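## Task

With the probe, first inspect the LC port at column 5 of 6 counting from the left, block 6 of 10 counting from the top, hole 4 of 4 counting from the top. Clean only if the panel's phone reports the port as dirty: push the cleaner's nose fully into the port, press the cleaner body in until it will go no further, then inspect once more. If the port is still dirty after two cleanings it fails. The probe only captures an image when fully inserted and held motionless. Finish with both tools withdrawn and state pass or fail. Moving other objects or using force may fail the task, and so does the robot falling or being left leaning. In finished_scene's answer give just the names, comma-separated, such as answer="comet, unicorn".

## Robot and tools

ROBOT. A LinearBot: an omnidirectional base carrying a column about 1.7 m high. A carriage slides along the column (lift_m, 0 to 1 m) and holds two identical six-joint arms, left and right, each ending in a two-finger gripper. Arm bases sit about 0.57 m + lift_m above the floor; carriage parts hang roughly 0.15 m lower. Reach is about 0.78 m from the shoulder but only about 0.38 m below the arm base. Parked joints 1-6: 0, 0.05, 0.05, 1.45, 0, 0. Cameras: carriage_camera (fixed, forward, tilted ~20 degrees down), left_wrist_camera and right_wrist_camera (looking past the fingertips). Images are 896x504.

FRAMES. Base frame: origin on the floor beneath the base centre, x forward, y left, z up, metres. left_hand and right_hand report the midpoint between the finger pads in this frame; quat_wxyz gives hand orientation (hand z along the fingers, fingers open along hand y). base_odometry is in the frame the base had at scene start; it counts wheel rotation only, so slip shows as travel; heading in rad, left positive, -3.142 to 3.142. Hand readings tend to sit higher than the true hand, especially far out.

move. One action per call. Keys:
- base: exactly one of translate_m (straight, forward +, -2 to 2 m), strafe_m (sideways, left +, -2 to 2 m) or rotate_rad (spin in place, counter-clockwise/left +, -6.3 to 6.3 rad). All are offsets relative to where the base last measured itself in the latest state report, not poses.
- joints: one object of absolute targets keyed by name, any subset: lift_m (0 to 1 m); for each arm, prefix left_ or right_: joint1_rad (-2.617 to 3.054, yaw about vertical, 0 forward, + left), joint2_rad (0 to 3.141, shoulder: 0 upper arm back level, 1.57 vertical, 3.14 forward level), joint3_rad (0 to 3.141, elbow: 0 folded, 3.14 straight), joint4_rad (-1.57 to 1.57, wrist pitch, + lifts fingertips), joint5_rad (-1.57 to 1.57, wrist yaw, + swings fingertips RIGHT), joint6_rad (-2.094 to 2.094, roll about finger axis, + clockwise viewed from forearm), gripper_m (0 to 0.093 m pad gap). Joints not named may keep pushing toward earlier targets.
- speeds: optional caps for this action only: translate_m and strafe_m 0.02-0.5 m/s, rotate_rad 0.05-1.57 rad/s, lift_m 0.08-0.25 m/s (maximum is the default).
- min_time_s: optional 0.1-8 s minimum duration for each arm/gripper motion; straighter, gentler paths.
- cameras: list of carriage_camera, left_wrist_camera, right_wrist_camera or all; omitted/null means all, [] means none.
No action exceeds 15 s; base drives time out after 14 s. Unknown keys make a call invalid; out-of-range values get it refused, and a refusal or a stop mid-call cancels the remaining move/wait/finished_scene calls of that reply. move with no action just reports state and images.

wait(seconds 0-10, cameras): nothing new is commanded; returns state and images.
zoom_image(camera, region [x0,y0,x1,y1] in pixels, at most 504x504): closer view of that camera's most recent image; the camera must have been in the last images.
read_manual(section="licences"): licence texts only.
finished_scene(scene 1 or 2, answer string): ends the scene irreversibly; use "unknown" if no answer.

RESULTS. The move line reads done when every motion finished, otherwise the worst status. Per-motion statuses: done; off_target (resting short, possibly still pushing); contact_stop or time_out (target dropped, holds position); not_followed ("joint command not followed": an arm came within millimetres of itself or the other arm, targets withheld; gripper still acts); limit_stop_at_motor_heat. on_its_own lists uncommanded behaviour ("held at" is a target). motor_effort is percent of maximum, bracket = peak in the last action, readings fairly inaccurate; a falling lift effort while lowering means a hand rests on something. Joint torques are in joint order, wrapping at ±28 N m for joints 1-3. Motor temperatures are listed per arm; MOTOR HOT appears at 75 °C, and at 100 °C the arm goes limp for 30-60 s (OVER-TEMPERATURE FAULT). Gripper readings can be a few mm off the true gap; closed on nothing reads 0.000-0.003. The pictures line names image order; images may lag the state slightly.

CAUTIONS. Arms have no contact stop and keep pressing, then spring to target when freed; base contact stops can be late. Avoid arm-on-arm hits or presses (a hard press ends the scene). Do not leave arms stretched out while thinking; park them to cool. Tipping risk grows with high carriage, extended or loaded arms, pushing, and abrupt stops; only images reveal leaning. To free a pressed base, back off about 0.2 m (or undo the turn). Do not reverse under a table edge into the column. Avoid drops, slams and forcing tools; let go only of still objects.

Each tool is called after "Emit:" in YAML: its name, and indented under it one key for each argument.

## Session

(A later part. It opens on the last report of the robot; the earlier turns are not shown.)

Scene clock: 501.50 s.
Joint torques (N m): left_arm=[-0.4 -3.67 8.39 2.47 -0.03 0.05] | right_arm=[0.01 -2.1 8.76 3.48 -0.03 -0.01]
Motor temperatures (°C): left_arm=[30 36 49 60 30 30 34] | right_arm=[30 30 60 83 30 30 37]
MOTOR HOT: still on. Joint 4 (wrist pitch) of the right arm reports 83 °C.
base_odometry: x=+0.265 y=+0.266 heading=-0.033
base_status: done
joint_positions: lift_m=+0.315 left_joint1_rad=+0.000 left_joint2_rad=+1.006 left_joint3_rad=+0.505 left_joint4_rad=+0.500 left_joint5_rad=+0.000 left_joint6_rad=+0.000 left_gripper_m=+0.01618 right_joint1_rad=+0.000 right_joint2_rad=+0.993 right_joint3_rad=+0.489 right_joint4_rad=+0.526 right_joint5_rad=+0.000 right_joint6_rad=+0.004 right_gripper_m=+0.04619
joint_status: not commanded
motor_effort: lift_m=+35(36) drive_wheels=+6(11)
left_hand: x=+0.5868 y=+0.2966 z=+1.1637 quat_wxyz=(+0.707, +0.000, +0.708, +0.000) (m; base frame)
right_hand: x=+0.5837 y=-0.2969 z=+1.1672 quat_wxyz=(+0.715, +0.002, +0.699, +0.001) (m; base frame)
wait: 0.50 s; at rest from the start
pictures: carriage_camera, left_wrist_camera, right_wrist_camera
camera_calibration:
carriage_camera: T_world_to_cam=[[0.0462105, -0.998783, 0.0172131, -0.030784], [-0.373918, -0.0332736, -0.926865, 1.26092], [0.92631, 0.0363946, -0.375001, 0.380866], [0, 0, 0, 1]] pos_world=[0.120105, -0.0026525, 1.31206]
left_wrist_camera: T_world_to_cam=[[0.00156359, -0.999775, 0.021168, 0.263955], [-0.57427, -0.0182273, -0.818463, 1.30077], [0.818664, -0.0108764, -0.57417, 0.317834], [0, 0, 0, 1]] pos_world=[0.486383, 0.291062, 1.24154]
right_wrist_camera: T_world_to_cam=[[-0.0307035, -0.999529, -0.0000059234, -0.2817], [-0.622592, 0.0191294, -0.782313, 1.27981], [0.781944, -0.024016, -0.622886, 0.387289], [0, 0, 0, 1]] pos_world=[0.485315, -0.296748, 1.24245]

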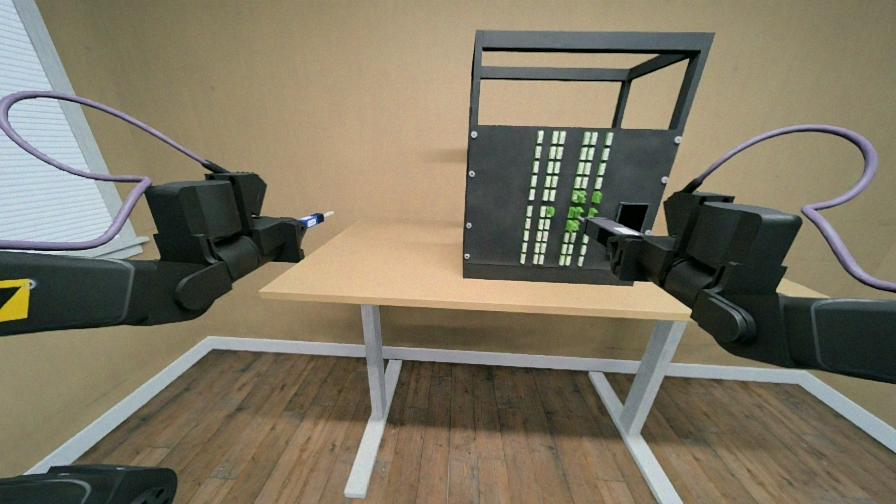

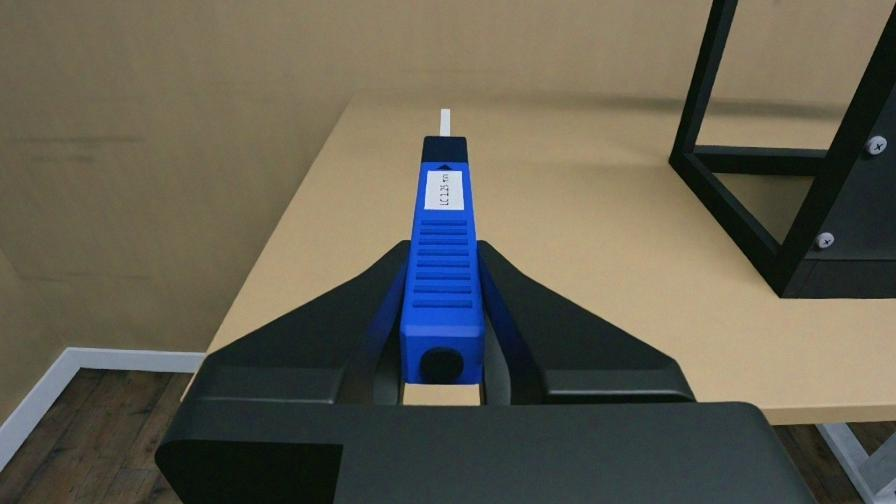

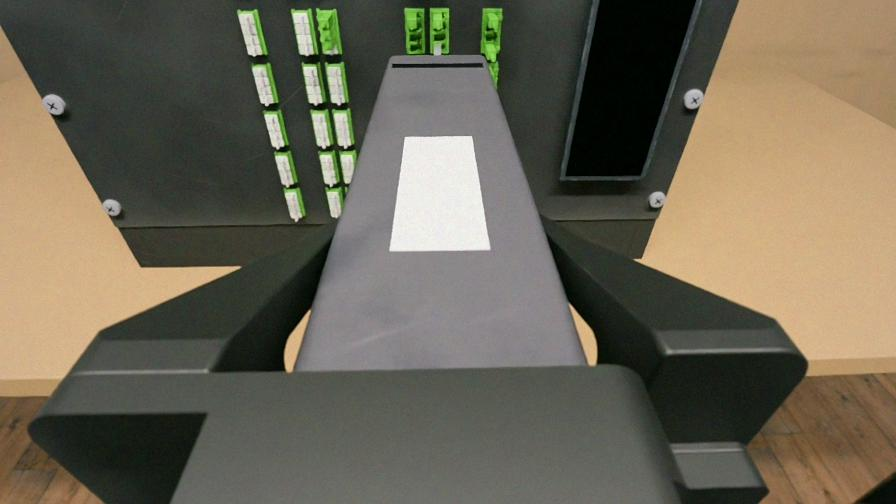

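Emit:
move:
  base: {"translate_m": -0.08}
  speeds: {"translate_m": 0.05}
  cameras: []

Emit:
move:
  joints: {"right_joint2_rad":0.7,"right_joint3_rad":0.4,"right_joint4_rad":0.98}
  min_time_s: 2
  cameras: ["right_wrist_camera"]

Emit:
zoom_image:
  camera: "right_wrist_camera"
  region: [397, 0, 497, 60]

Scene clock: 514.83 s.
Joint torques (N m): left_arm=[-0.39 -3.75 8.4 2.49 -0.03 0.06] | right_arm=[0.09 -5.18 8.18 3.25 -0.04 0.02]
Motor temperatures (°C): left_arm=[30 36 49 60 30 30 34] | right_arm=[30 30 60 85 30 30 37]
move: done
MOTOR HOT: still on. Joint 4 (wrist pitch) of the right arm reports 85 °C.
base_odometry: x=+0.186 y=+0.269 heading=-0.033
base_status: done
joint_positions: lift_m=+0.315 left_joint1_rad=+0.000 left_joint2_rad=+1.006 left_joint3_rad=+0.505 left_joint4_rad=+0.500 left_joint5_rad=+0.000 left_joint6_rad=+0.000 left_gripper_m=+0.01618 right_joint1_rad=+0.000 right_joint2_rad=+1.022 right_joint3_rad=+0.497 right_joint4_rad=+0.545 right_joint5_rad=+0.000 right_joint6_rad=+0.004 right_gripper_m=+0.04619
joint_status: not commanded
motor_effort: lift_m=+34(36) drive_wheels=-1(16)
left_hand: x=+0.5868 y=+0.2966 z=+1.1637 quat_wxyz=(+0.707, +0.000, +0.708, +0.000) (m; base frame)
right_hand: x=+0.5887 y=-0.2969 z=+1.1652 quat_wxyz=(+0.714, +0.002, +0.700, +0.001) (m; base frame)
pictures: none
No camera images: "cameras" was empty.

Scene clock: 517.13 s.
Joint torques (N m): left_arm=[-0.42 -3.71 8.46 2.47 -0.02 0.05] | right_arm=[0.06 -1.96 5.67 2.53 -0.06 0.02]
Motor temperatures (°C): left_arm=[30 36 50 60 30 30 34] | right_arm=[30 30 60 84 30 30 37]
move: off_target
MOTOR HOT: still on. Joint 4 (wrist pitch) of the right arm reports 84 °C.
base_odometry: x=+0.186 y=+0.269 heading=-0.033
base_status: not commanded
joint_positions: lift_m=+0.315 left_joint1_rad=+0.000 left_joint2_rad=+1.006 left_joint3_rad=+0.505 left_joint4_rad=+0.500 left_joint5_rad=+0.000 left_joint6_rad=+0.000 left_gripper_m=+0.01618 right_joint1_rad=+0.000 right_joint2_rad=+0.718 right_joint3_rad=+0.400 right_joint4_rad=+0.918 right_joint5_rad=+0.000 right_joint6_rad=+0.004 right_gripper_m=+0.04619
joint_status: right_joint4_rad off_target (ended at +0.918, target +0.980); the others done
motor_effort: lift_m=+35(36) drive_wheels=-1(1)
left_hand: x=+0.5868 y=+0.2966 z=+1.1637 quat_wxyz=(+0.707, +0.000, +0.708, +0.000) (m; base frame)
right_hand: x=+0.4939 y=-0.2968 z=+1.2994 quat_wxyz=(+0.885, +0.001, +0.466, +0.001) (m; base frame)
pictures: right_wrist_camera
camera_calibration:
right_wrist_camera: T_world_to_cam=[[-0.0257937, -0.99953, -0.0165827, -0.265354], [-0.0937479, 0.0189336, -0.995416, 1.34294], [0.995262, -0.0241208, -0.0941922, -0.252563], [0, 0, 0, 1]] pos_world=[0.370419, -0.296748, 1.30859]

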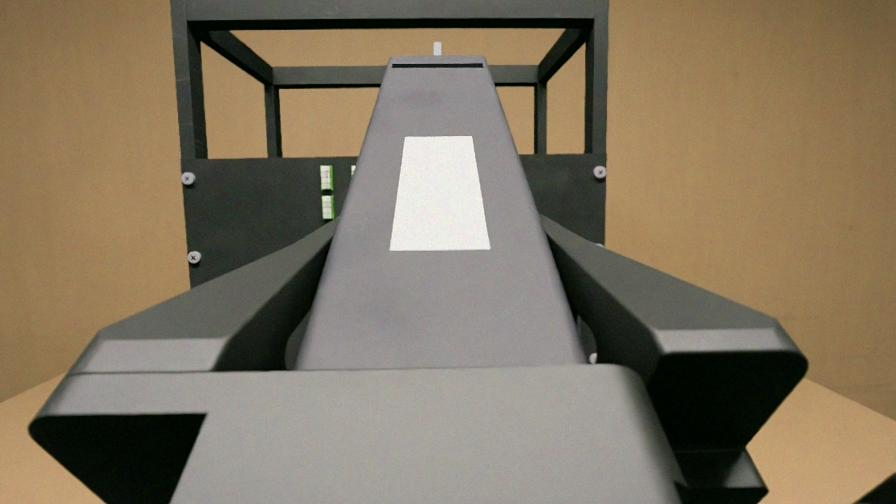

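Scaled by 5.040 from the camera's 896x504 image, which has a finer 1280x720 frame.

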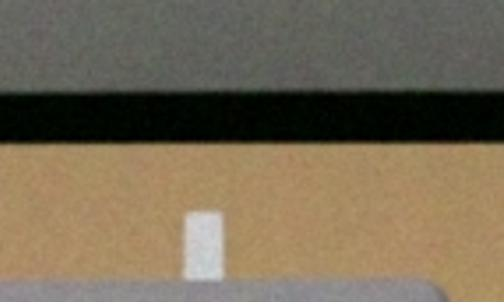

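Emit:
wait:
  seconds: 10
  cameras: []

Emit:
wait:
  seconds: 10
  cameras: []

Emit:
wait:
  seconds: 10
  cameras: []

Scene clock: 549.17 s.
Joint torques (N m): left_arm=[-0.42 -3.7 8.43 2.46 -0.02 0.06] | right_arm=[0.01 -1.89 5.76 2.56 -0.04 0]
Motor temperatures (°C): left_arm=[30 36 50 60 30 30 34] | right_arm=[30 30 56 74 30 30 37]
MOTOR HOT: still on. Joint 4 (wrist pitch) of the right arm reports 74 °C.
base_odometry: x=+0.186 y=+0.269 heading=-0.033
base_status: not commanded
joint_positions: lift_m=+0.315 left_joint1_rad=+0.000 left_joint2_rad=+1.006 left_joint3_rad=+0.505 left_joint4_rad=+0.500 left_joint5_rad=+0.000 left_joint6_rad=+0.000 left_gripper_m=+0.01618 right_joint1_rad=+0.000 right_joint2_rad=+0.718 right_joint3_rad=+0.400 right_joint4_rad=+0.920 right_joint5_rad=+0.000 right_joint6_rad=+0.004 right_gripper_m=+0.04619
joint_status: right_joint4_rad off_target (ended at +0.918, target +0.980); the others done
motor_effort: lift_m=+34(36) drive_wheels=-1(1)
left_hand: x=+0.5868 y=+0.2966 z=+1.1637 quat_wxyz=(+0.707, +0.000, +0.708, +0.000) (m; base frame)
right_hand: x=+0.4937 y=-0.2968 z=+1.2997 quat_wxyz=(+0.885, +0.001, +0.466, +0.001) (m; base frame)
wait: 10.00 s; at rest from the start
pictures: none
No camera images: "cameras" was empty.

Scene clock: 559.17 s.
Joint torques (N m): left_arm=[-0.4 -3.71 8.4 2.46 -0.02 0.06] | right_arm=[0.06 -1.84 5.75 2.55 -0.01 -0.01]
Motor temperatures (°C): left_arm=[30 36 50 60 30 30 34] | right_arm=[30 30 55 72 30 30 37]
MOTOR HOT: cleared for the motors of the right arm.
base_odometry: x=+0.186 y=+0.269 heading=-0.033
base_status: not commanded
joint_positions: lift_m=+0.315 left_joint1_rad=+0.000 left_joint2_rad=+1.006 left_joint3_rad=+0.505 left_joint4_rad=+0.500 left_joint5_rad=+0.000 left_joint6_rad=+0.000 left_gripper_m=+0.01618 right_joint1_rad=+0.000 right_joint2_rad=+0.718 right_joint3_rad=+0.400 right_joint4_rad=+0.920 right_joint5_rad=+0.000 right_joint6_rad=+0.004 right_gripper_m=+0.04619
joint_status: right_joint4_rad off_target (ended at +0.918, target +0.980); the others done
motor_effort: lift_m=+35(36) drive_wheels=-1(1)
left_hand: x=+0.5868 y=+0.2966 z=+1.1637 quat_wxyz=(+0.707, +0.000, +0.708, +0.000) (m; base frame)
right_hand: x=+0.4937 y=-0.2968 z=+1.2997 quat_wxyz=(+0.885, +0.001, +0.466, +0.001) (m; base frame)
wait: 10.00 s; at rest by 0.27 s
pictures: none
No camera images: "cameras" was empty.

Scene clock: 569.17 s.
Joint torques (N m): left_arm=[-0.39 -3.71 8.43 2.47 -0.03 0.06] | right_arm=[0.02 -1.87 5.82 2.53 -0.05 -0.01]
Motor temperatures (°C): left_arm=[30 36 50 60 30 30 34] | right_arm=[30 30 55 71 30 30 37]
base_odometry: x=+0.186 y=+0.269 heading=-0.033
base_status: not commanded
joint_positions: lift_m=+0.315 left_joint1_rad=+0.000 left_joint2_rad=+1.006 left_joint3_rad=+0.505 left_joint4_rad=+0.500 left_joint5_rad=+0.000 left_joint6_rad=+0.000 left_gripper_m=+0.01618 right_joint1_rad=+0.000 right_joint2_rad=+0.718 right_joint3_rad=+0.400 right_joint4_rad=+0.920 right_joint5_rad=+0.000 right_joint6_rad=+0.004 right_gripper_m=+0.04619
joint_status: right_joint4_rad off_target (ended at +0.918, target +0.980); the others done
motor_effort: lift_m=+36(36) drive_wheels=-1(1)
left_hand: x=+0.5868 y=+0.2966 z=+1.1637 quat_wxyz=(+0.707, +0.000, +0.708, +0.000) (m; base frame)
right_hand: x=+0.4937 y=-0.2968 z=+1.2997 quat_wxyz=(+0.885, +0.001, +0.466, +0.001) (m; base frame)
wait: 10.00 s; at rest by 0.27 s
pictures: none
No camera images: "cameras" was empty.

Emit:
move:
  joints: {"right_joint2_rad":1.0,"right_joint3_rad":0.525,"right_joint4_rad":0.593,"lift_m":0.3225}
  min_time_s: 2
  cameras: []

Emit:
move:
  base: {"translate_m": 0.068}
  speeds: {"translate_m": 0.05}
  cameras: []

Emit:
wait:
  seconds: 0.6
  cameras: ["right_wrist_camera"]

Emit:
zoom_image:
  camera: "right_wrist_camera"
  region: [422, 30, 452, 54]

Scene clock: 582.57 s.
Joint torques (N m): left_arm=[-0.4 -3.66 8.42 2.42 -0.02 0.05] | right_arm=[0.03 -2.89 9.52 3.19 -0.05 -0.03]
Motor temperatures (°C): left_arm=[30 36 50 60 30 30 34] | right_arm=[30 29 55 71 30 30 37]
move: off_target
base_odometry: x=+0.186 y=+0.269 heading=-0.033
base_status: not commanded
joint_positions: lift_m=+0.322 left_joint1_rad=+0.000 left_joint2_rad=+1.006 left_joint3_rad=+0.505 left_joint4_rad=+0.504 left_joint5_rad=+0.000 left_joint6_rad=+0.000 left_gripper_m=+0.01618 right_joint1_rad=+0.000 right_joint2_rad=+1.000 right_joint3_rad=+0.479 right_joint4_rad=+0.532 right_joint5_rad=+0.000 right_joint6_rad=+0.004 right_gripper_m=+0.04619
joint_status: right_joint4_rad off_target (ended at +0.531, target +0.593); the others done
motor_effort: lift_m=+39(47) drive_wheels=-1(1)
left_hand: x=+0.5868 y=+0.2966 z=+1.1724 quat_wxyz=(+0.708, +0.000, +0.706, +0.000) (m; base frame)
right_hand: x=+0.5841 y=-0.2969 z=+1.1688 quat_wxyz=(+0.711, +0.002, +0.703, +0.001) (m; base frame)
pictures: none
No camera images: "cameras" was empty.

Scene clock: 584.43 s.
Joint torques (N m): left_arm=[-0.36 -3.56 8.42 2.42 -0.02 0.05] | right_arm=[0.05 -2.84 9.61 3.27 -0.04 -0.03]
Motor temperatures (°C): left_arm=[30 36 50 60 30 30 34] | right_arm=[30 29 55 72 30 30 37]
move: done
base_odometry: x=+0.254 y=+0.267 heading=-0.032
base_status: done
joint_positions: lift_m=+0.322 left_joint1_rad=+0.000 left_joint2_rad=+1.006 left_joint3_rad=+0.505 left_joint4_rad=+0.504 left_joint5_rad=+0.000 left_joint6_rad=+0.000 left_gripper_m=+0.01618 right_joint1_rad=+0.000 right_joint2_rad=+1.000 right_joint3_rad=+0.479 right_joint4_rad=+0.528 right_joint5_rad=+0.000 right_joint6_rad=+0.004 right_gripper_m=+0.04619
joint_status: not commanded
motor_effort: lift_m=+39(41) drive_wheels=-6(15)
left_hand: x=+0.5868 y=+0.2966 z=+1.1724 quat_wxyz=(+0.708, +0.000, +0.706, +0.000) (m; base frame)
right_hand: x=+0.5841 y=-0.2969 z=+1.1679 quat_wxyz=(+0.709, +0.002, +0.705, +0.001) (m; base frame)
pictures: none
No camera images: "cameras" was empty.

Scene clock: 585.03 s.
Joint torques (N m): left_arm=[-0.42 -3.64 8.43 2.42 -0.03 0.06] | right_arm=[-0.1 -2.78 9.48 3.26 -0.04 -0.01]
Motor temperatures (°C): left_arm=[30 36 50 60 30 30 34] | right_arm=[30 29 56 72 30 30 37]
base_odometry: x=+0.254 y=+0.267 heading=-0.032
base_status: done
joint_positions: lift_m=+0.322 left_joint1_rad=+0.000 left_joint2_rad=+1.006 left_joint3_rad=+0.505 left_joint4_rad=+0.504 left_joint5_rad=+0.000 left_joint6_rad=+0.000 left_gripper_m=+0.01618 right_joint1_rad=+0.000 right_joint2_rad=+1.000 right_joint3_rad=+0.479 right_joint4_rad=+0.528 right_joint5_rad=+0.000 right_joint6_rad=+0.004 right_gripper_m=+0.04619
joint_status: not commanded
motor_effort: lift_m=+40(41) drive_wheels=-6(15)
left_hand: x=+0.5868 y=+0.2966 z=+1.1724 quat_wxyz=(+0.708, +0.000, +0.706, +0.000) (m; base frame)
right_hand: x=+0.5841 y=-0.2969 z=+1.1679 quat_wxyz=(+0.709, +0.002, +0.705, +0.001) (m; base frame)
wait: 0.60 s; at rest by 0.27 s
pictures: right_wrist_camera
camera_calibration:
right_wrist_camera: T_world_to_cam=[[-0.0307014, -0.999528, 0.000475035, -0.28225], [-0.634771, 0.0191304, -0.772463, 1.27621], [0.77209, -0.0240172, -0.635059, 0.407339], [0, 0, 0, 1]] pos_world=[0.486933, -0.296748, 1.24464]

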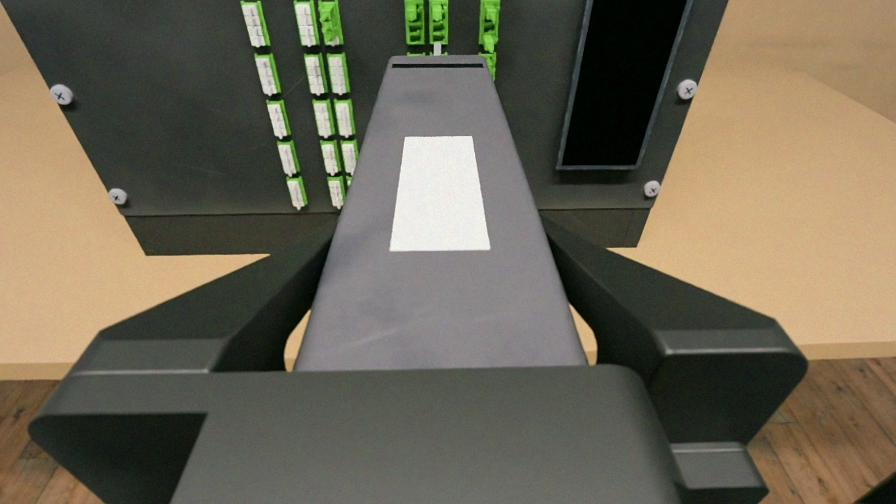

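Scaled by 16.800 from the camera's 896x504 image, which has a finer 1280x720 frame.

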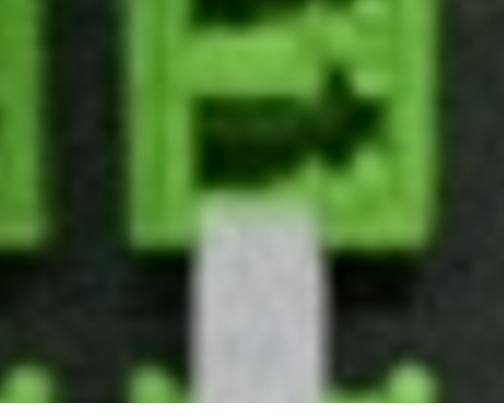

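Emit:
move:
  base: {"translate_m": 0.0025}
  joints: {"lift_m":0.3258}
  speeds: {"translate_m": 0.02}
  cameras: []

Emit:
wait:
  seconds: 0.7
  cameras: ["right_wrist_camera"]

Emit:
zoom_image:
  camera: "right_wrist_camera"
  region: [422, 30, 452, 54]

Scene clock: 591.63 s.
Joint torques (N m): left_arm=[-0.4 -3.59 8.42 2.45 -0.02 0.05] | right_arm=[0.14 -3.06 9.21 3.32 -0.02 0.02]
Motor temperatures (°C): left_arm=[30 36 50 59 30 30 34] | right_arm=[30 29 57 75 30 30 37]
move: done
MOTOR HOT: joint 4 (wrist pitch) of the right arm reports 75 °C; the controller stops that arm at 100 °C. To cool a motor, set the load down, stop pushing, or move to a pose that needs little force.
base_odometry: x=+0.256 y=+0.267 heading=-0.031
base_status: done
joint_positions: lift_m=+0.326 left_joint1_rad=+0.000 left_joint2_rad=+1.005 left_joint3_rad=+0.505 left_joint4_rad=+0.502 left_joint5_rad=+0.000 left_joint6_rad=+0.000 left_gripper_m=+0.01618 right_joint1_rad=+0.000 right_joint2_rad=+1.002 right_joint3_rad=+0.484 right_joint4_rad=+0.526 right_joint5_rad=+0.000 right_joint6_rad=+0.004 right_gripper_m=+0.04619
joint_status: all done
motor_effort: lift_m=+41(44) drive_wheels=+6(14)
left_hand: x=+0.5867 y=+0.2966 z=+1.1754 quat_wxyz=(+0.707, +0.000, +0.707, +0.000) (m; base frame)
right_hand: x=+0.5847 y=-0.2969 z=+1.1722 quat_wxyz=(+0.710, +0.002, +0.704, +0.001) (m; base frame)
pictures: none
No camera images: "cameras" was empty.

Scene clock: 592.33 s.
Joint torques (N m): left_arm=[-0.4 -3.54 8.42 2.44 -0.03 0.05] | right_arm=[-0.01 -2.99 9.14 3.3 -0.02 0.01]
Motor temperatures (°C): left_arm=[30 36 50 59 30 30 34] | right_arm=[30 30 57 76 30 30 37]
MOTOR HOT: still on. Joint 4 (wrist pitch) of the right arm reports 76 °C.
base_odometry: x=+0.256 y=+0.267 heading=-0.031
base_status: done
joint_positions: lift_m=+0.326 left_joint1_rad=+0.000 left_joint2_rad=+1.005 left_joint3_rad=+0.505 left_joint4_rad=+0.502 left_joint5_rad=+0.000 left_joint6_rad=+0.000 left_gripper_m=+0.01618 right_joint1_rad=+0.000 right_joint2_rad=+1.002 right_joint3_rad=+0.484 right_joint4_rad=+0.526 right_joint5_rad=+0.000 right_joint6_rad=+0.004 right_gripper_m=+0.04619
joint_status: all done
motor_effort: lift_m=+41(44) drive_wheels=+6(14)
left_hand: x=+0.5867 y=+0.2966 z=+1.1754 quat_wxyz=(+0.707, +0.000, +0.707, +0.000) (m; base frame)
right_hand: x=+0.5847 y=-0.2969 z=+1.1722 quat_wxyz=(+0.710, +0.002, +0.704, +0.001) (m; base frame)
wait: 0.70 s; at rest by 0.27 s
pictures: right_wrist_camera
camera_calibration:
right_wrist_camera: T_world_to_cam=[[-0.0307013, -0.999529, 0.000451126, -0.282204], [-0.634168, 0.0191301, -0.772959, 1.28016], [0.772586, -0.0240169, -0.634456, 0.408549], [0, 0, 0, 1]] pos_world=[0.487532, -0.296748, 1.24884]

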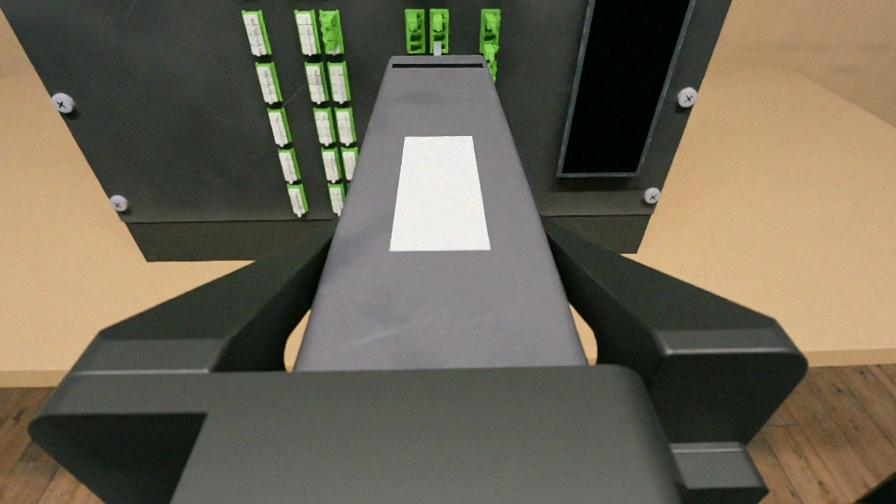

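Scaled by 16.800 from the camera's 896x504 image, which has a finer 1280x720 frame.

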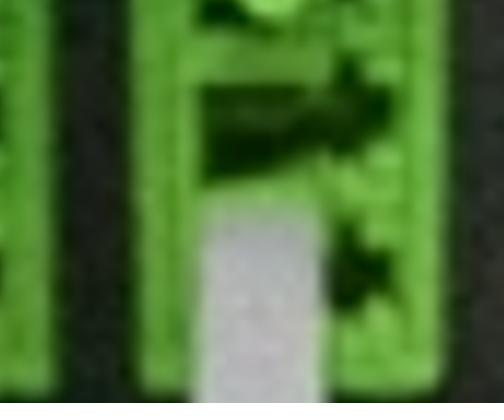

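Emit:
move:
  joints: {"lift_m":0.3241}
  cameras: []

Emit:
wait:
  seconds: 0.7
  cameras: ["right_wrist_camera"]

Emit:
zoom_image:
  camera: "right_wrist_camera"
  region: [422, 30, 452, 54]

Scene clock: 597.60 s.
Joint torques (N m): left_arm=[-0.42 -3.6 8.4 2.47 -0.02 0.05] | right_arm=[0.03 -3.02 9.2 3.28 -0.04 -0.01]
Motor temperatures (°C): left_arm=[30 36 50 59 30 30 34] | right_arm=[30 30 58 77 30 30 37]
move: done
MOTOR HOT: still on. Joint 4 (wrist pitch) of the right arm reports 77 °C.
base_odometry: x=+0.256 y=+0.267 heading=-0.031
base_status: not commanded
joint_positions: lift_m=+0.324 left_joint1_rad=+0.000 left_joint2_rad=+1.005 left_joint3_rad=+0.505 left_joint4_rad=+0.501 left_joint5_rad=+0.000 left_joint6_rad=+0.000 left_gripper_m=+0.01618 right_joint1_rad=+0.000 right_joint2_rad=+1.002 right_joint3_rad=+0.484 right_joint4_rad=+0.526 right_joint5_rad=+0.000 right_joint6_rad=+0.004 right_gripper_m=+0.04619
joint_status: all done
motor_effort: lift_m=+36(36) drive_wheels=+6(6)
left_hand: x=+0.5867 y=+0.2966 z=+1.1739 quat_wxyz=(+0.707, +0.000, +0.707, +0.000) (m; base frame)
right_hand: x=+0.5847 y=-0.2969 z=+1.1708 quat_wxyz=(+0.710, +0.002, +0.705, +0.001) (m; base frame)
pictures: none
No camera images: "cameras" was empty.

Scene clock: 598.30 s.
Joint torques (N m): left_arm=[-0.38 -3.59 8.42 2.45 -0.02 0.06] | right_arm=[0.03 -2.97 9.07 3.27 -0.04 0]
Motor temperatures (°C): left_arm=[30 36 50 59 30 30 34] | right_arm=[30 30 58 78 30 30 37]
MOTOR HOT: still on. Joint 4 (wrist pitch) of the right arm reports 78 °C.
base_odometry: x=+0.256 y=+0.267 heading=-0.031
base_status: not commanded
joint_positions: lift_m=+0.324 left_joint1_rad=+0.000 left_joint2_rad=+1.005 left_joint3_rad=+0.505 left_joint4_rad=+0.501 left_joint5_rad=+0.000 left_joint6_rad=+0.000 left_gripper_m=+0.01618 right_joint1_rad=+0.000 right_joint2_rad=+1.002 right_joint3_rad=+0.484 right_joint4_rad=+0.526 right_joint5_rad=+0.000 right_joint6_rad=+0.004 right_gripper_m=+0.04619
joint_status: all done
motor_effort: lift_m=+36(36) drive_wheels=+6(6)
left_hand: x=+0.5867 y=+0.2966 z=+1.1739 quat_wxyz=(+0.707, +0.000, +0.707, +0.000) (m; base frame)
right_hand: x=+0.5847 y=-0.2969 z=+1.1708 quat_wxyz=(+0.710, +0.002, +0.705, +0.001) (m; base frame)
wait: 0.70 s; at rest by 0.27 s
pictures: right_wrist_camera
camera_calibration:
right_wrist_camera: T_world_to_cam=[[-0.0307007, -0.999529, 0.000461999, -0.282217], [-0.634445, 0.0191299, -0.772731, 1.27901], [0.772358, -0.0240165, -0.634734, 0.408181], [0, 0, 0, 1]] pos_world=[0.487533, -0.296748, 1.24754]

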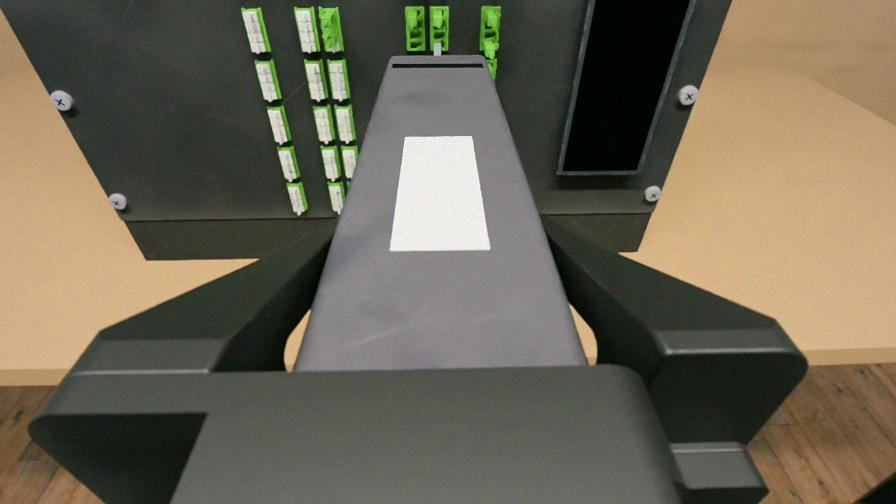

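Scaled by 16.800 from the camera's 896x504 image, which has a finer 1280x720 frame.

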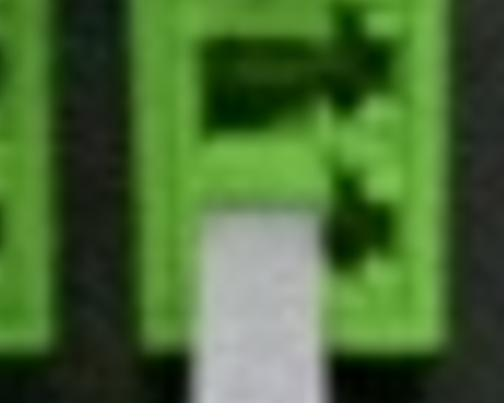

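Emit:
move:
  base: {"translate_m": 0.006}
  speeds: {"translate_m": 0.02}
  cameras: []

Emit:
wait:
  seconds: 0.3
  cameras: []

Emit:
move:
  base: {"translate_m": 0.005}
  speeds: {"translate_m": 0.02}
  cameras: []

Emit:
wait:
  seconds: 0.7
  cameras: ["right_wrist_camera"]

Emit:
zoom_image:
  camera: "right_wrist_camera"
  region: [422, 30, 452, 54]

Scene clock: 602.73 s.
Joint torques (N m): left_arm=[-0.4 -3.58 8.35 2.45 -0.03 0.05] | right_arm=[0.03 -0.84 9.21 3.58 -0.06 -0.01]
Motor temperatures (°C): left_arm=[30 36 50 59 30 30 34] | right_arm=[30 30 58 79 30 30 37]
move: done
MOTOR HOT: still on. Joint 4 (wrist pitch) of the right arm reports 79 °C.
base_odometry: x=+0.262 y=+0.267 heading=-0.031
base_status: done
joint_positions: lift_m=+0.324 left_joint1_rad=+0.000 left_joint2_rad=+1.005 left_joint3_rad=+0.505 left_joint4_rad=+0.500 left_joint5_rad=+0.000 left_joint6_rad=+0.000 left_gripper_m=+0.01618 right_joint1_rad=+0.000 right_joint2_rad=+0.979 right_joint3_rad=+0.484 right_joint4_rad=+0.501 right_joint5_rad=+0.000 right_joint6_rad=+0.004 right_gripper_m=+0.04619
joint_status: not commanded
motor_effort: lift_m=+36(36) drive_wheels=+10(17)
left_hand: x=+0.5867 y=+0.2966 z=+1.1737 quat_wxyz=(+0.707, +0.000, +0.707, +0.000) (m; base frame)
right_hand: x=+0.5812 y=-0.2969 z=+1.1726 quat_wxyz=(+0.709, +0.002, +0.705, +0.001) (m; base frame)
pictures: none
No camera images: "cameras" was empty.

Scene clock: 603.03 s.
Joint torques (N m): left_arm=[-0.39 -3.58 8.42 2.46 -0.03 0.05] | right_arm=[-0.01 -0.66 9.09 3.61 -0.03 0]
Motor temperatures (°C): left_arm=[30 36 50 59 30 30 34] | right_arm=[30 30 58 79 30 30 37]
MOTOR HOT: still on. Joint 4 (wrist pitch) of the right arm reports 79 °C.
base_odometry: x=+0.262 y=+0.267 heading=-0.031
base_status: done
joint_positions: lift_m=+0.324 left_joint1_rad=+0.000 left_joint2_rad=+1.005 left_joint3_rad=+0.505 left_joint4_rad=+0.500 left_joint5_rad=+0.000 left_joint6_rad=+0.000 left_gripper_m=+0.01618 right_joint1_rad=+0.000 right_joint2_rad=+0.979 right_joint3_rad=+0.484 right_joint4_rad=+0.501 right_joint5_rad=+0.000 right_joint6_rad=+0.004 right_gripper_m=+0.04619
joint_status: not commanded
motor_effort: lift_m=+35(36) drive_wheels=+10(17)
left_hand: x=+0.5867 y=+0.2966 z=+1.1737 quat_wxyz=(+0.707, +0.000, +0.707, +0.000) (m; base frame)
right_hand: x=+0.5812 y=-0.2969 z=+1.1726 quat_wxyz=(+0.709, +0.002, +0.705, +0.001) (m; base frame)
wait: 0.30 s; at rest by 0.27 s
pictures: none
No camera images: "cameras" was empty.

Scene clock: 603.67 s.
Joint torques (N m): left_arm=[-0.4 -3.56 8.4 2.47 -0.02 0.05] | right_arm=[0.05 1.66 9.2 3.85 -0.05 -0.03]
Motor temperatures (°C): left_arm=[30 36 50 60 30 30 34] | right_arm=[30 30 58 79 30 30 37]
move: done
MOTOR HOT: still on. Joint 4 (wrist pitch) of the right arm reports 79 °C.
base_odometry: x=+0.267 y=+0.266 heading=-0.030
base_status: done
joint_positions: lift_m=+0.324 left_joint1_rad=+0.000 left_joint2_rad=+1.005 left_joint3_rad=+0.505 left_joint4_rad=+0.500 left_joint5_rad=+0.000 left_joint6_rad=+0.000 left_gripper_m=+0.01618 right_joint1_rad=+0.000 right_joint2_rad=+0.956 right_joint3_rad=+0.484 right_joint4_rad=+0.475 right_joint5_rad=+0.001 right_joint6_rad=+0.004 right_gripper_m=+0.04619
joint_status: not commanded
motor_effort: lift_m=+35(36) drive_wheels=+13(20)
left_hand: x=+0.5867 y=+0.2966 z=+1.1737 quat_wxyz=(+0.707, +0.000, +0.707, +0.000) (m; base frame)
right_hand: x=+0.5775 y=-0.2969 z=+1.1744 quat_wxyz=(+0.708, +0.002, +0.706, +0.001) (m; base frame)
pictures: none
No camera images: "cameras" was empty.

Scene clock: 604.37 s.
Joint torques (N m): left_arm=[-0.4 -3.58 8.46 2.45 -0.03 0.06] | right_arm=[0.05 1.68 9.28 3.88 -0.03 -0.02]
Motor temperatures (°C): left_arm=[30 36 50 60 30 30 34] | right_arm=[30 30 58 79 30 30 37]
MOTOR HOT: still on. Joint 4 (wrist pitch) of the right arm reports 79 °C.
base_odometry: x=+0.267 y=+0.266 heading=-0.030
base_status: done
joint_positions: lift_m=+0.324 left_joint1_rad=+0.000 left_joint2_rad=+1.005 left_joint3_rad=+0.505 left_joint4_rad=+0.500 left_joint5_rad=+0.000 left_joint6_rad=+0.000 left_gripper_m=+0.01618 right_joint1_rad=+0.000 right_joint2_rad=+0.956 right_joint3_rad=+0.484 right_joint4_rad=+0.475 right_joint5_rad=+0.001 right_joint6_rad=+0.004 right_gripper_m=+0.04619
joint_status: not commanded
motor_effort: lift_m=+35(36) drive_wheels=+13(20)
left_hand: x=+0.5867 y=+0.2966 z=+1.1737 quat_wxyz=(+0.707, +0.000, +0.707, +0.000) (m; base frame)
right_hand: x=+0.5775 y=-0.2969 z=+1.1744 quat_wxyz=(+0.708, +0.002, +0.706, +0.001) (m; base frame)
wait: 0.70 s; at rest by 0.27 s
pictures: right_wrist_camera
camera_calibration:
right_wrist_camera: T_world_to_cam=[[-0.0311202, -0.999516, 0.000532728, -0.282414], [-0.637398, 0.019435, -0.77029, 1.2761], [0.769906, -0.0243112, -0.637694, 0.420775], [0, 0, 0, 1]] pos_world=[0.480637, -0.296848, 1.25144]

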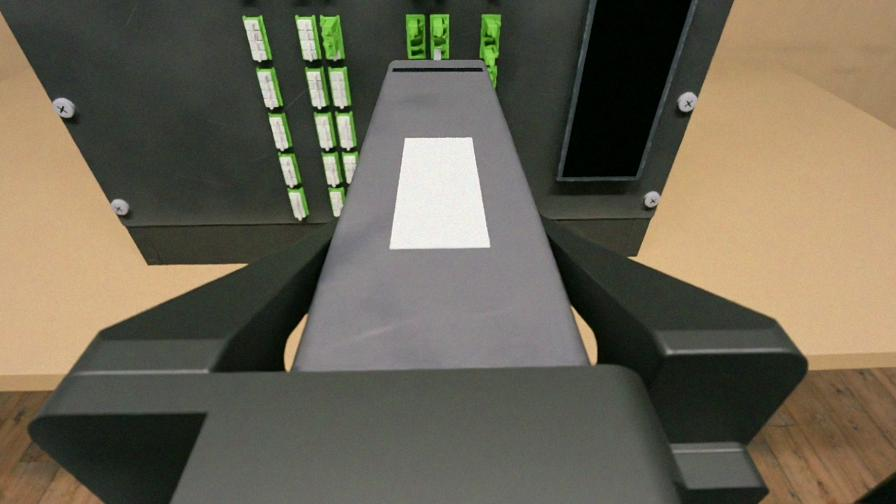

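Scaled by 16.800 from the camera's 896x504 image, which has a finer 1280x720 frame.

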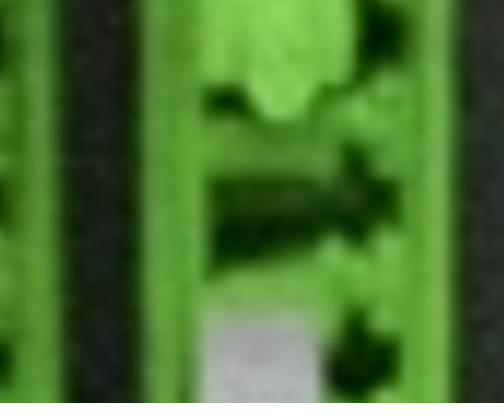

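Emit:
move:
  base: {"translate_m": -0.012}
  speeds: {"translate_m": 0.05}
  cameras: []

Emit:
wait:
  seconds: 0.7
  cameras: ["right_wrist_camera"]

Emit:
zoom_image:
  camera: "right_wrist_camera"
  region: [422, 30, 452, 54]

Scene clock: 608.20 s.
Joint torques (N m): left_arm=[-0.42 -3.56 8.4 2.48 -0.03 0.05] | right_arm=[0.14 -2.86 9.11 3.36 -0.01 0.02]
Motor temperatures (°C): left_arm=[30 36 50 60 30 30 34] | right_arm=[30 30 58 80 30 30 37]
move: done
MOTOR HOT: still on. Joint 4 (wrist pitch) of the right arm reports 80 °C.
base_odometry: x=+0.255 y=+0.267 heading=-0.031
base_status: done
joint_positions: lift_m=+0.324 left_joint1_rad=+0.000 left_joint2_rad=+1.005 left_joint3_rad=+0.505 left_joint4_rad=+0.500 left_joint5_rad=+0.000 left_joint6_rad=+0.000 left_gripper_m=+0.01618 right_joint1_rad=+0.000 right_joint2_rad=+1.001 right_joint3_rad=+0.484 right_joint4_rad=+0.520 right_joint5_rad=+0.001 right_joint6_rad=+0.004 right_gripper_m=+0.04619
joint_status: not commanded
on_its_own: right_joint4_rad moved +0.045 toward your old target +0.593
motor_effort: lift_m=+36(36) drive_wheels=+4(8)
left_hand: x=+0.5867 y=+0.2966 z=+1.1737 quat_wxyz=(+0.707, +0.000, +0.707, +0.000) (m; base frame)
right_hand: x=+0.5845 y=-0.2969 z=+1.1699 quat_wxyz=(+0.708, +0.002, +0.706, +0.001) (m; base frame)
pictures: none
No camera images: "cameras" was empty.

Scene clock: 608.90 s.
Joint torques (N m): left_arm=[-0.38 -3.58 8.44 2.46 -0.03 0.06] | right_arm=[0.01 -2.97 9.17 3.35 -0.05 -0.01]
Motor temperatures (°C): left_arm=[30 36 50 60 30 30 34] | right_arm=[30 30 59 80 30 30 37]
MOTOR HOT: still on. Joint 4 (wrist pitch) of the right arm reports 80 °C.
base_odometry: x=+0.255 y=+0.267 heading=-0.031
base_status: done
joint_positions: lift_m=+0.324 left_joint1_rad=+0.000 left_joint2_rad=+1.005 left_joint3_rad=+0.505 left_joint4_rad=+0.500 left_joint5_rad=+0.000 left_joint6_rad=+0.000 left_gripper_m=+0.01618 right_joint1_rad=+0.000 right_joint2_rad=+1.001 right_joint3_rad=+0.484 right_joint4_rad=+0.521 right_joint5_rad=+0.001 right_joint6_rad=+0.004 right_gripper_m=+0.04619
joint_status: not commanded
motor_effort: lift_m=+34(36) drive_wheels=+4(8)
left_hand: x=+0.5867 y=+0.2966 z=+1.1737 quat_wxyz=(+0.707, +0.000, +0.707, +0.000) (m; base frame)
right_hand: x=+0.5845 y=-0.2969 z=+1.1702 quat_wxyz=(+0.709, +0.002, +0.706, +0.001) (m; base frame)
wait: 0.70 s; at rest by 0.27 s
pictures: right_wrist_camera
camera_calibration:
right_wrist_camera: T_world_to_cam=[[-0.0311203, -0.999516, 0.00050848, -0.282166], [-0.636796, 0.0194348, -0.770787, 1.27759], [0.770404, -0.0243109, -0.637093, 0.411792], [0, 0, 0, 1]] pos_world=[0.487536, -0.296848, 1.24724]

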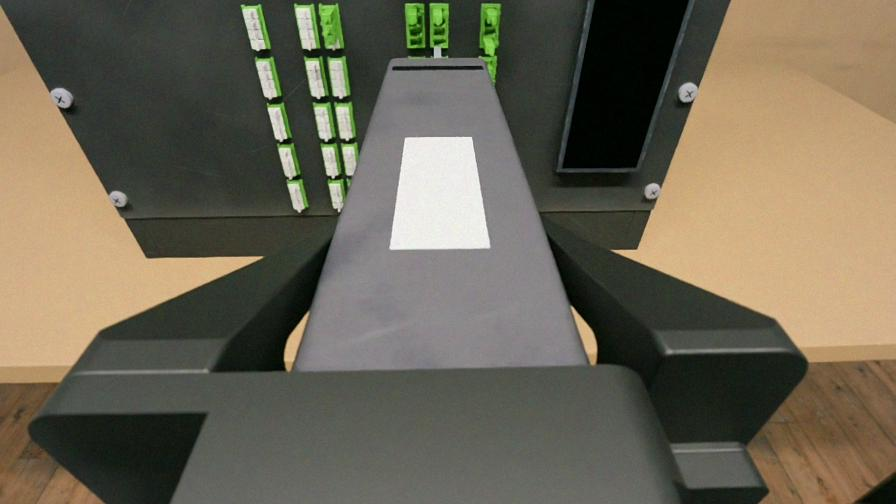

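Scaled by 16.800 from the camera's 896x504 image, which has a finer 1280x720 frame.

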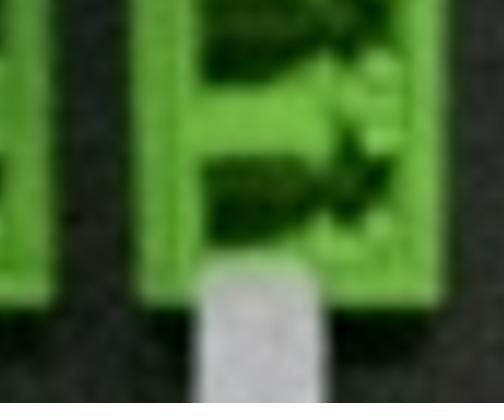

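Emit:
move:
  joints: {"right_joint4_rad":0.605,"lift_m":0.3216}
  base: {"translate_m": 0.0015}
  speeds: {"translate_m": 0.02}
  cameras: []

Emit:
wait:
  seconds: 0.7
  cameras: ["right_wrist_camera"]

Emit:
zoom_image:
  camera: "right_wrist_camera"
  region: [422, 30, 452, 54]

Scene clock: 620.73 s.
Joint torques (N m): left_arm=[-0.39 -3.62 8.43 2.46 -0.03 0.06] | right_arm=[0.1 -3.06 9.07 3.26 -0.02 -0.01]
Motor temperatures (°C): left_arm=[30 36 50 60 30 30 34] | right_arm=[30 30 59 80 30 30 37]
move: off_target
MOTOR HOT: still on. Joint 4 (wrist pitch) of the right arm reports 80 °C.
base_odometry: x=+0.256 y=+0.267 heading=-0.031
base_status: done
joint_positions: lift_m=+0.322 left_joint1_rad=+0.000 left_joint2_rad=+1.005 left_joint3_rad=+0.505 left_joint4_rad=+0.500 left_joint5_rad=+0.000 left_joint6_rad=+0.000 left_gripper_m=+0.01618 right_joint1_rad=+0.000 right_joint2_rad=+1.003 right_joint3_rad=+0.484 right_joint4_rad=+0.536 right_joint5_rad=+0.001 right_joint6_rad=+0.004 right_gripper_m=+0.04619
joint_status: right_joint4_rad off_target (ended at +0.536, target +0.605); the others done
motor_effort: lift_m=+35(36) drive_wheels=-1(15)
left_hand: x=+0.5867 y=+0.2966 z=+1.1712 quat_wxyz=(+0.707, +0.000, +0.707, +0.000) (m; base frame)
right_hand: x=+0.5849 y=-0.2969 z=+1.1707 quat_wxyz=(+0.713, +0.002, +0.701, +0.001) (m; base frame)
pictures: none
No camera images: "cameras" was empty.

Scene clock: 621.43 s.
Joint torques (N m): left_arm=[-0.39 -3.64 8.42 2.45 -0.03 0.06] | right_arm=[0.13 -3.15 9.1 3.26 -0.04 0.02]
Motor temperatures (°C): left_arm=[30 36 50 60 30 30 34] | right_arm=[30 30 60 80 30 30 37]
MOTOR HOT: still on. Joint 4 (wrist pitch) of the right arm reports 80 °C.
base_odometry: x=+0.256 y=+0.267 heading=-0.031
base_status: done
joint_positions: lift_m=+0.322 left_joint1_rad=+0.000 left_joint2_rad=+1.005 left_joint3_rad=+0.505 left_joint4_rad=+0.500 left_joint5_rad=+0.000 left_joint6_rad=+0.000 left_gripper_m=+0.01618 right_joint1_rad=+0.000 right_joint2_rad=+1.003 right_joint3_rad=+0.484 right_joint4_rad=+0.537 right_joint5_rad=+0.001 right_joint6_rad=+0.004 right_gripper_m=+0.04619
joint_status: right_joint4_rad off_target (ended at +0.536, target +0.605); the others done
motor_effort: lift_m=+34(36) drive_wheels=+2(15)
left_hand: x=+0.5867 y=+0.2966 z=+1.1712 quat_wxyz=(+0.707, +0.000, +0.707, +0.000) (m; base frame)
right_hand: x=+0.5849 y=-0.2969 z=+1.1710 quat_wxyz=(+0.713, +0.002, +0.701, +0.001) (m; base frame)
wait: 0.70 s; at rest by 0.27 s
pictures: right_wrist_camera
camera_calibration:
right_wrist_camera: T_world_to_cam=[[-0.0311248, -0.999516, 0.000069459, -0.281639], [-0.625861, 0.0194351, -0.779692, 1.28245], [0.779313, -0.0243112, -0.626163, 0.394003], [0, 0, 0, 1]] pos_world=[0.48682, -0.296848, 1.24665]

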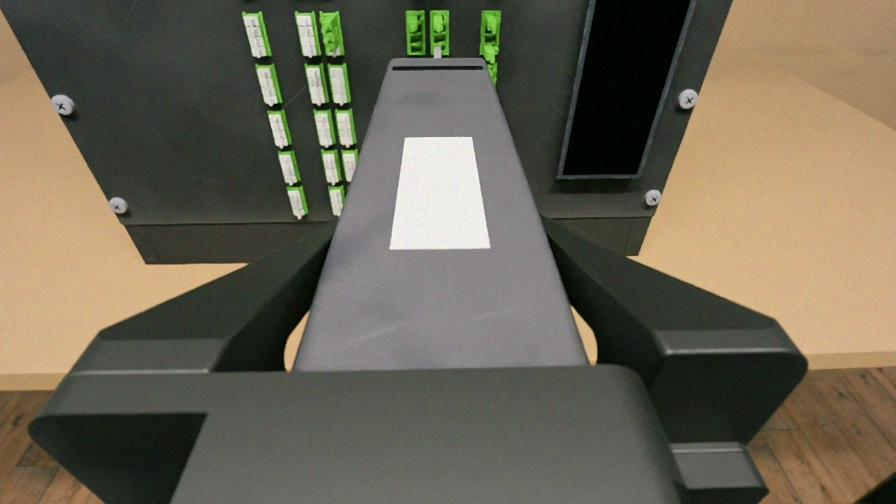

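Scaled by 16.800 from the camera's 896x504 image, which has a finer 1280x720 frame.

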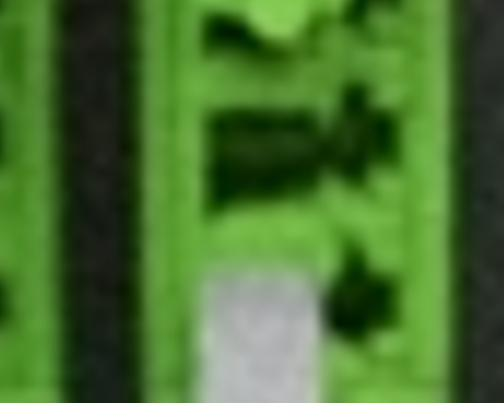

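Emit:
move:
  joints: {"lift_m":0.3205}
  base: {"translate_m": 0.0015}
  speeds: {"translate_m": 0.02}
  cameras: []

Emit:
wait:
  seconds: 0.7
  cameras: ["right_wrist_camera"]

Emit:
zoom_image:
  camera: "right_wrist_camera"
  region: [422, 30, 452, 54]

Scene clock: 624.47 s.
Joint torques (N m): left_arm=[-0.39 -3.56 8.43 2.49 -0.03 0.05] | right_arm=[-0.03 -3.02 9.1 3.25 -0.05 -0.01]
Motor temperatures (°C): left_arm=[30 36 50 60 30 30 34] | right_arm=[30 30 60 80 30 30 37]
move: done
MOTOR HOT: still on. Joint 4 (wrist pitch) of the right arm reports 80 °C.
base_odometry: x=+0.258 y=+0.267 heading=-0.030
base_status: done
joint_positions: lift_m=+0.321 left_joint1_rad=+0.000 left_joint2_rad=+1.005 left_joint3_rad=+0.505 left_joint4_rad=+0.500 left_joint5_rad=+0.000 left_joint6_rad=+0.000 left_gripper_m=+0.01618 right_joint1_rad=+0.000 right_joint2_rad=+1.003 right_joint3_rad=+0.485 right_joint4_rad=+0.538 right_joint5_rad=+0.001 right_joint6_rad=+0.004 right_gripper_m=+0.04619
joint_status: all done
motor_effort: lift_m=+35(37) drive_wheels=+2(11)
left_hand: x=+0.5867 y=+0.2966 z=+1.1701 quat_wxyz=(+0.707, +0.000, +0.707, +0.000) (m; base frame)
right_hand: x=+0.5850 y=-0.2969 z=+1.1704 quat_wxyz=(+0.714, +0.002, +0.700, +0.001) (m; base frame)
pictures: none
No camera images: "cameras" was empty.

Scene clock: 625.17 s.
Joint torques (N m): left_arm=[-0.4 -3.58 8.43 2.47 -0.02 0.05] | right_arm=[0.02 -3.14 9.16 3.28 -0.03 0]
Motor temperatures (°C): left_arm=[30 36 50 60 30 30 34] | right_arm=[30 30 60 79 30 30 37]
MOTOR HOT: still on. Joint 4 (wrist pitch) of the right arm reports 79 °C.
base_odometry: x=+0.258 y=+0.267 heading=-0.030
base_status: done
joint_positions: lift_m=+0.321 left_joint1_rad=+0.000 left_joint2_rad=+1.005 left_joint3_rad=+0.505 left_joint4_rad=+0.500 left_joint5_rad=+0.000 left_joint6_rad=+0.000 left_gripper_m=+0.01618 right_joint1_rad=+0.000 right_joint2_rad=+1.003 right_joint3_rad=+0.485 right_joint4_rad=+0.538 right_joint5_rad=+0.001 right_joint6_rad=+0.004 right_gripper_m=+0.04619
joint_status: all done
motor_effort: lift_m=+36(37) drive_wheels=+3(11)
left_hand: x=+0.5867 y=+0.2966 z=+1.1701 quat_wxyz=(+0.707, +0.000, +0.707, +0.000) (m; base frame)
right_hand: x=+0.5850 y=-0.2969 z=+1.1704 quat_wxyz=(+0.714, +0.002, +0.700, +0.001) (m; base frame)
wait: 0.70 s; at rest by 0.27 s
pictures: right_wrist_camera
camera_calibration:
right_wrist_camera: T_world_to_cam=[[-0.0311248, -0.999516, 0.0000339799, -0.281595], [-0.624972, 0.019435, -0.780405, 1.28228], [0.780026, -0.0243112, -0.625274, 0.392049], [0, 0, 0, 1]] pos_world=[0.486819, -0.296848, 1.24585]

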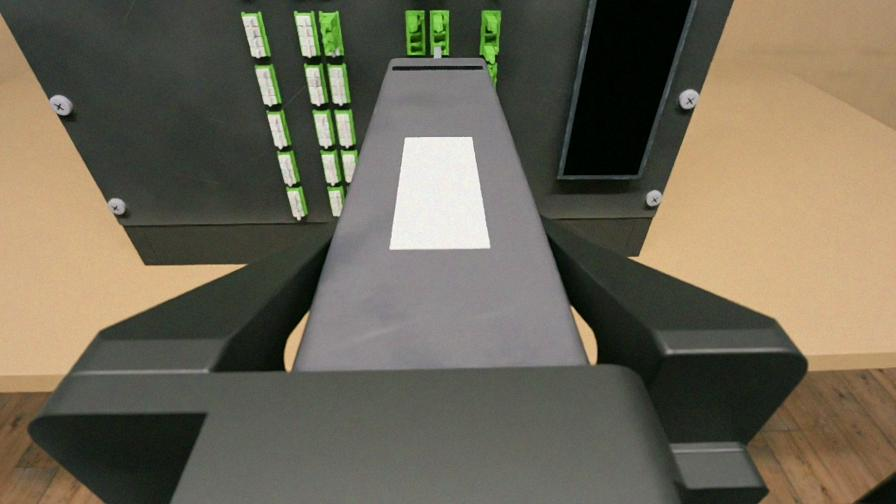

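Scaled by 16.800 from the camera's 896x504 image, which has a finer 1280x720 frame.

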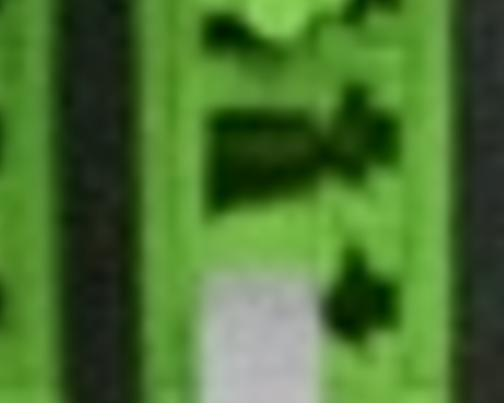

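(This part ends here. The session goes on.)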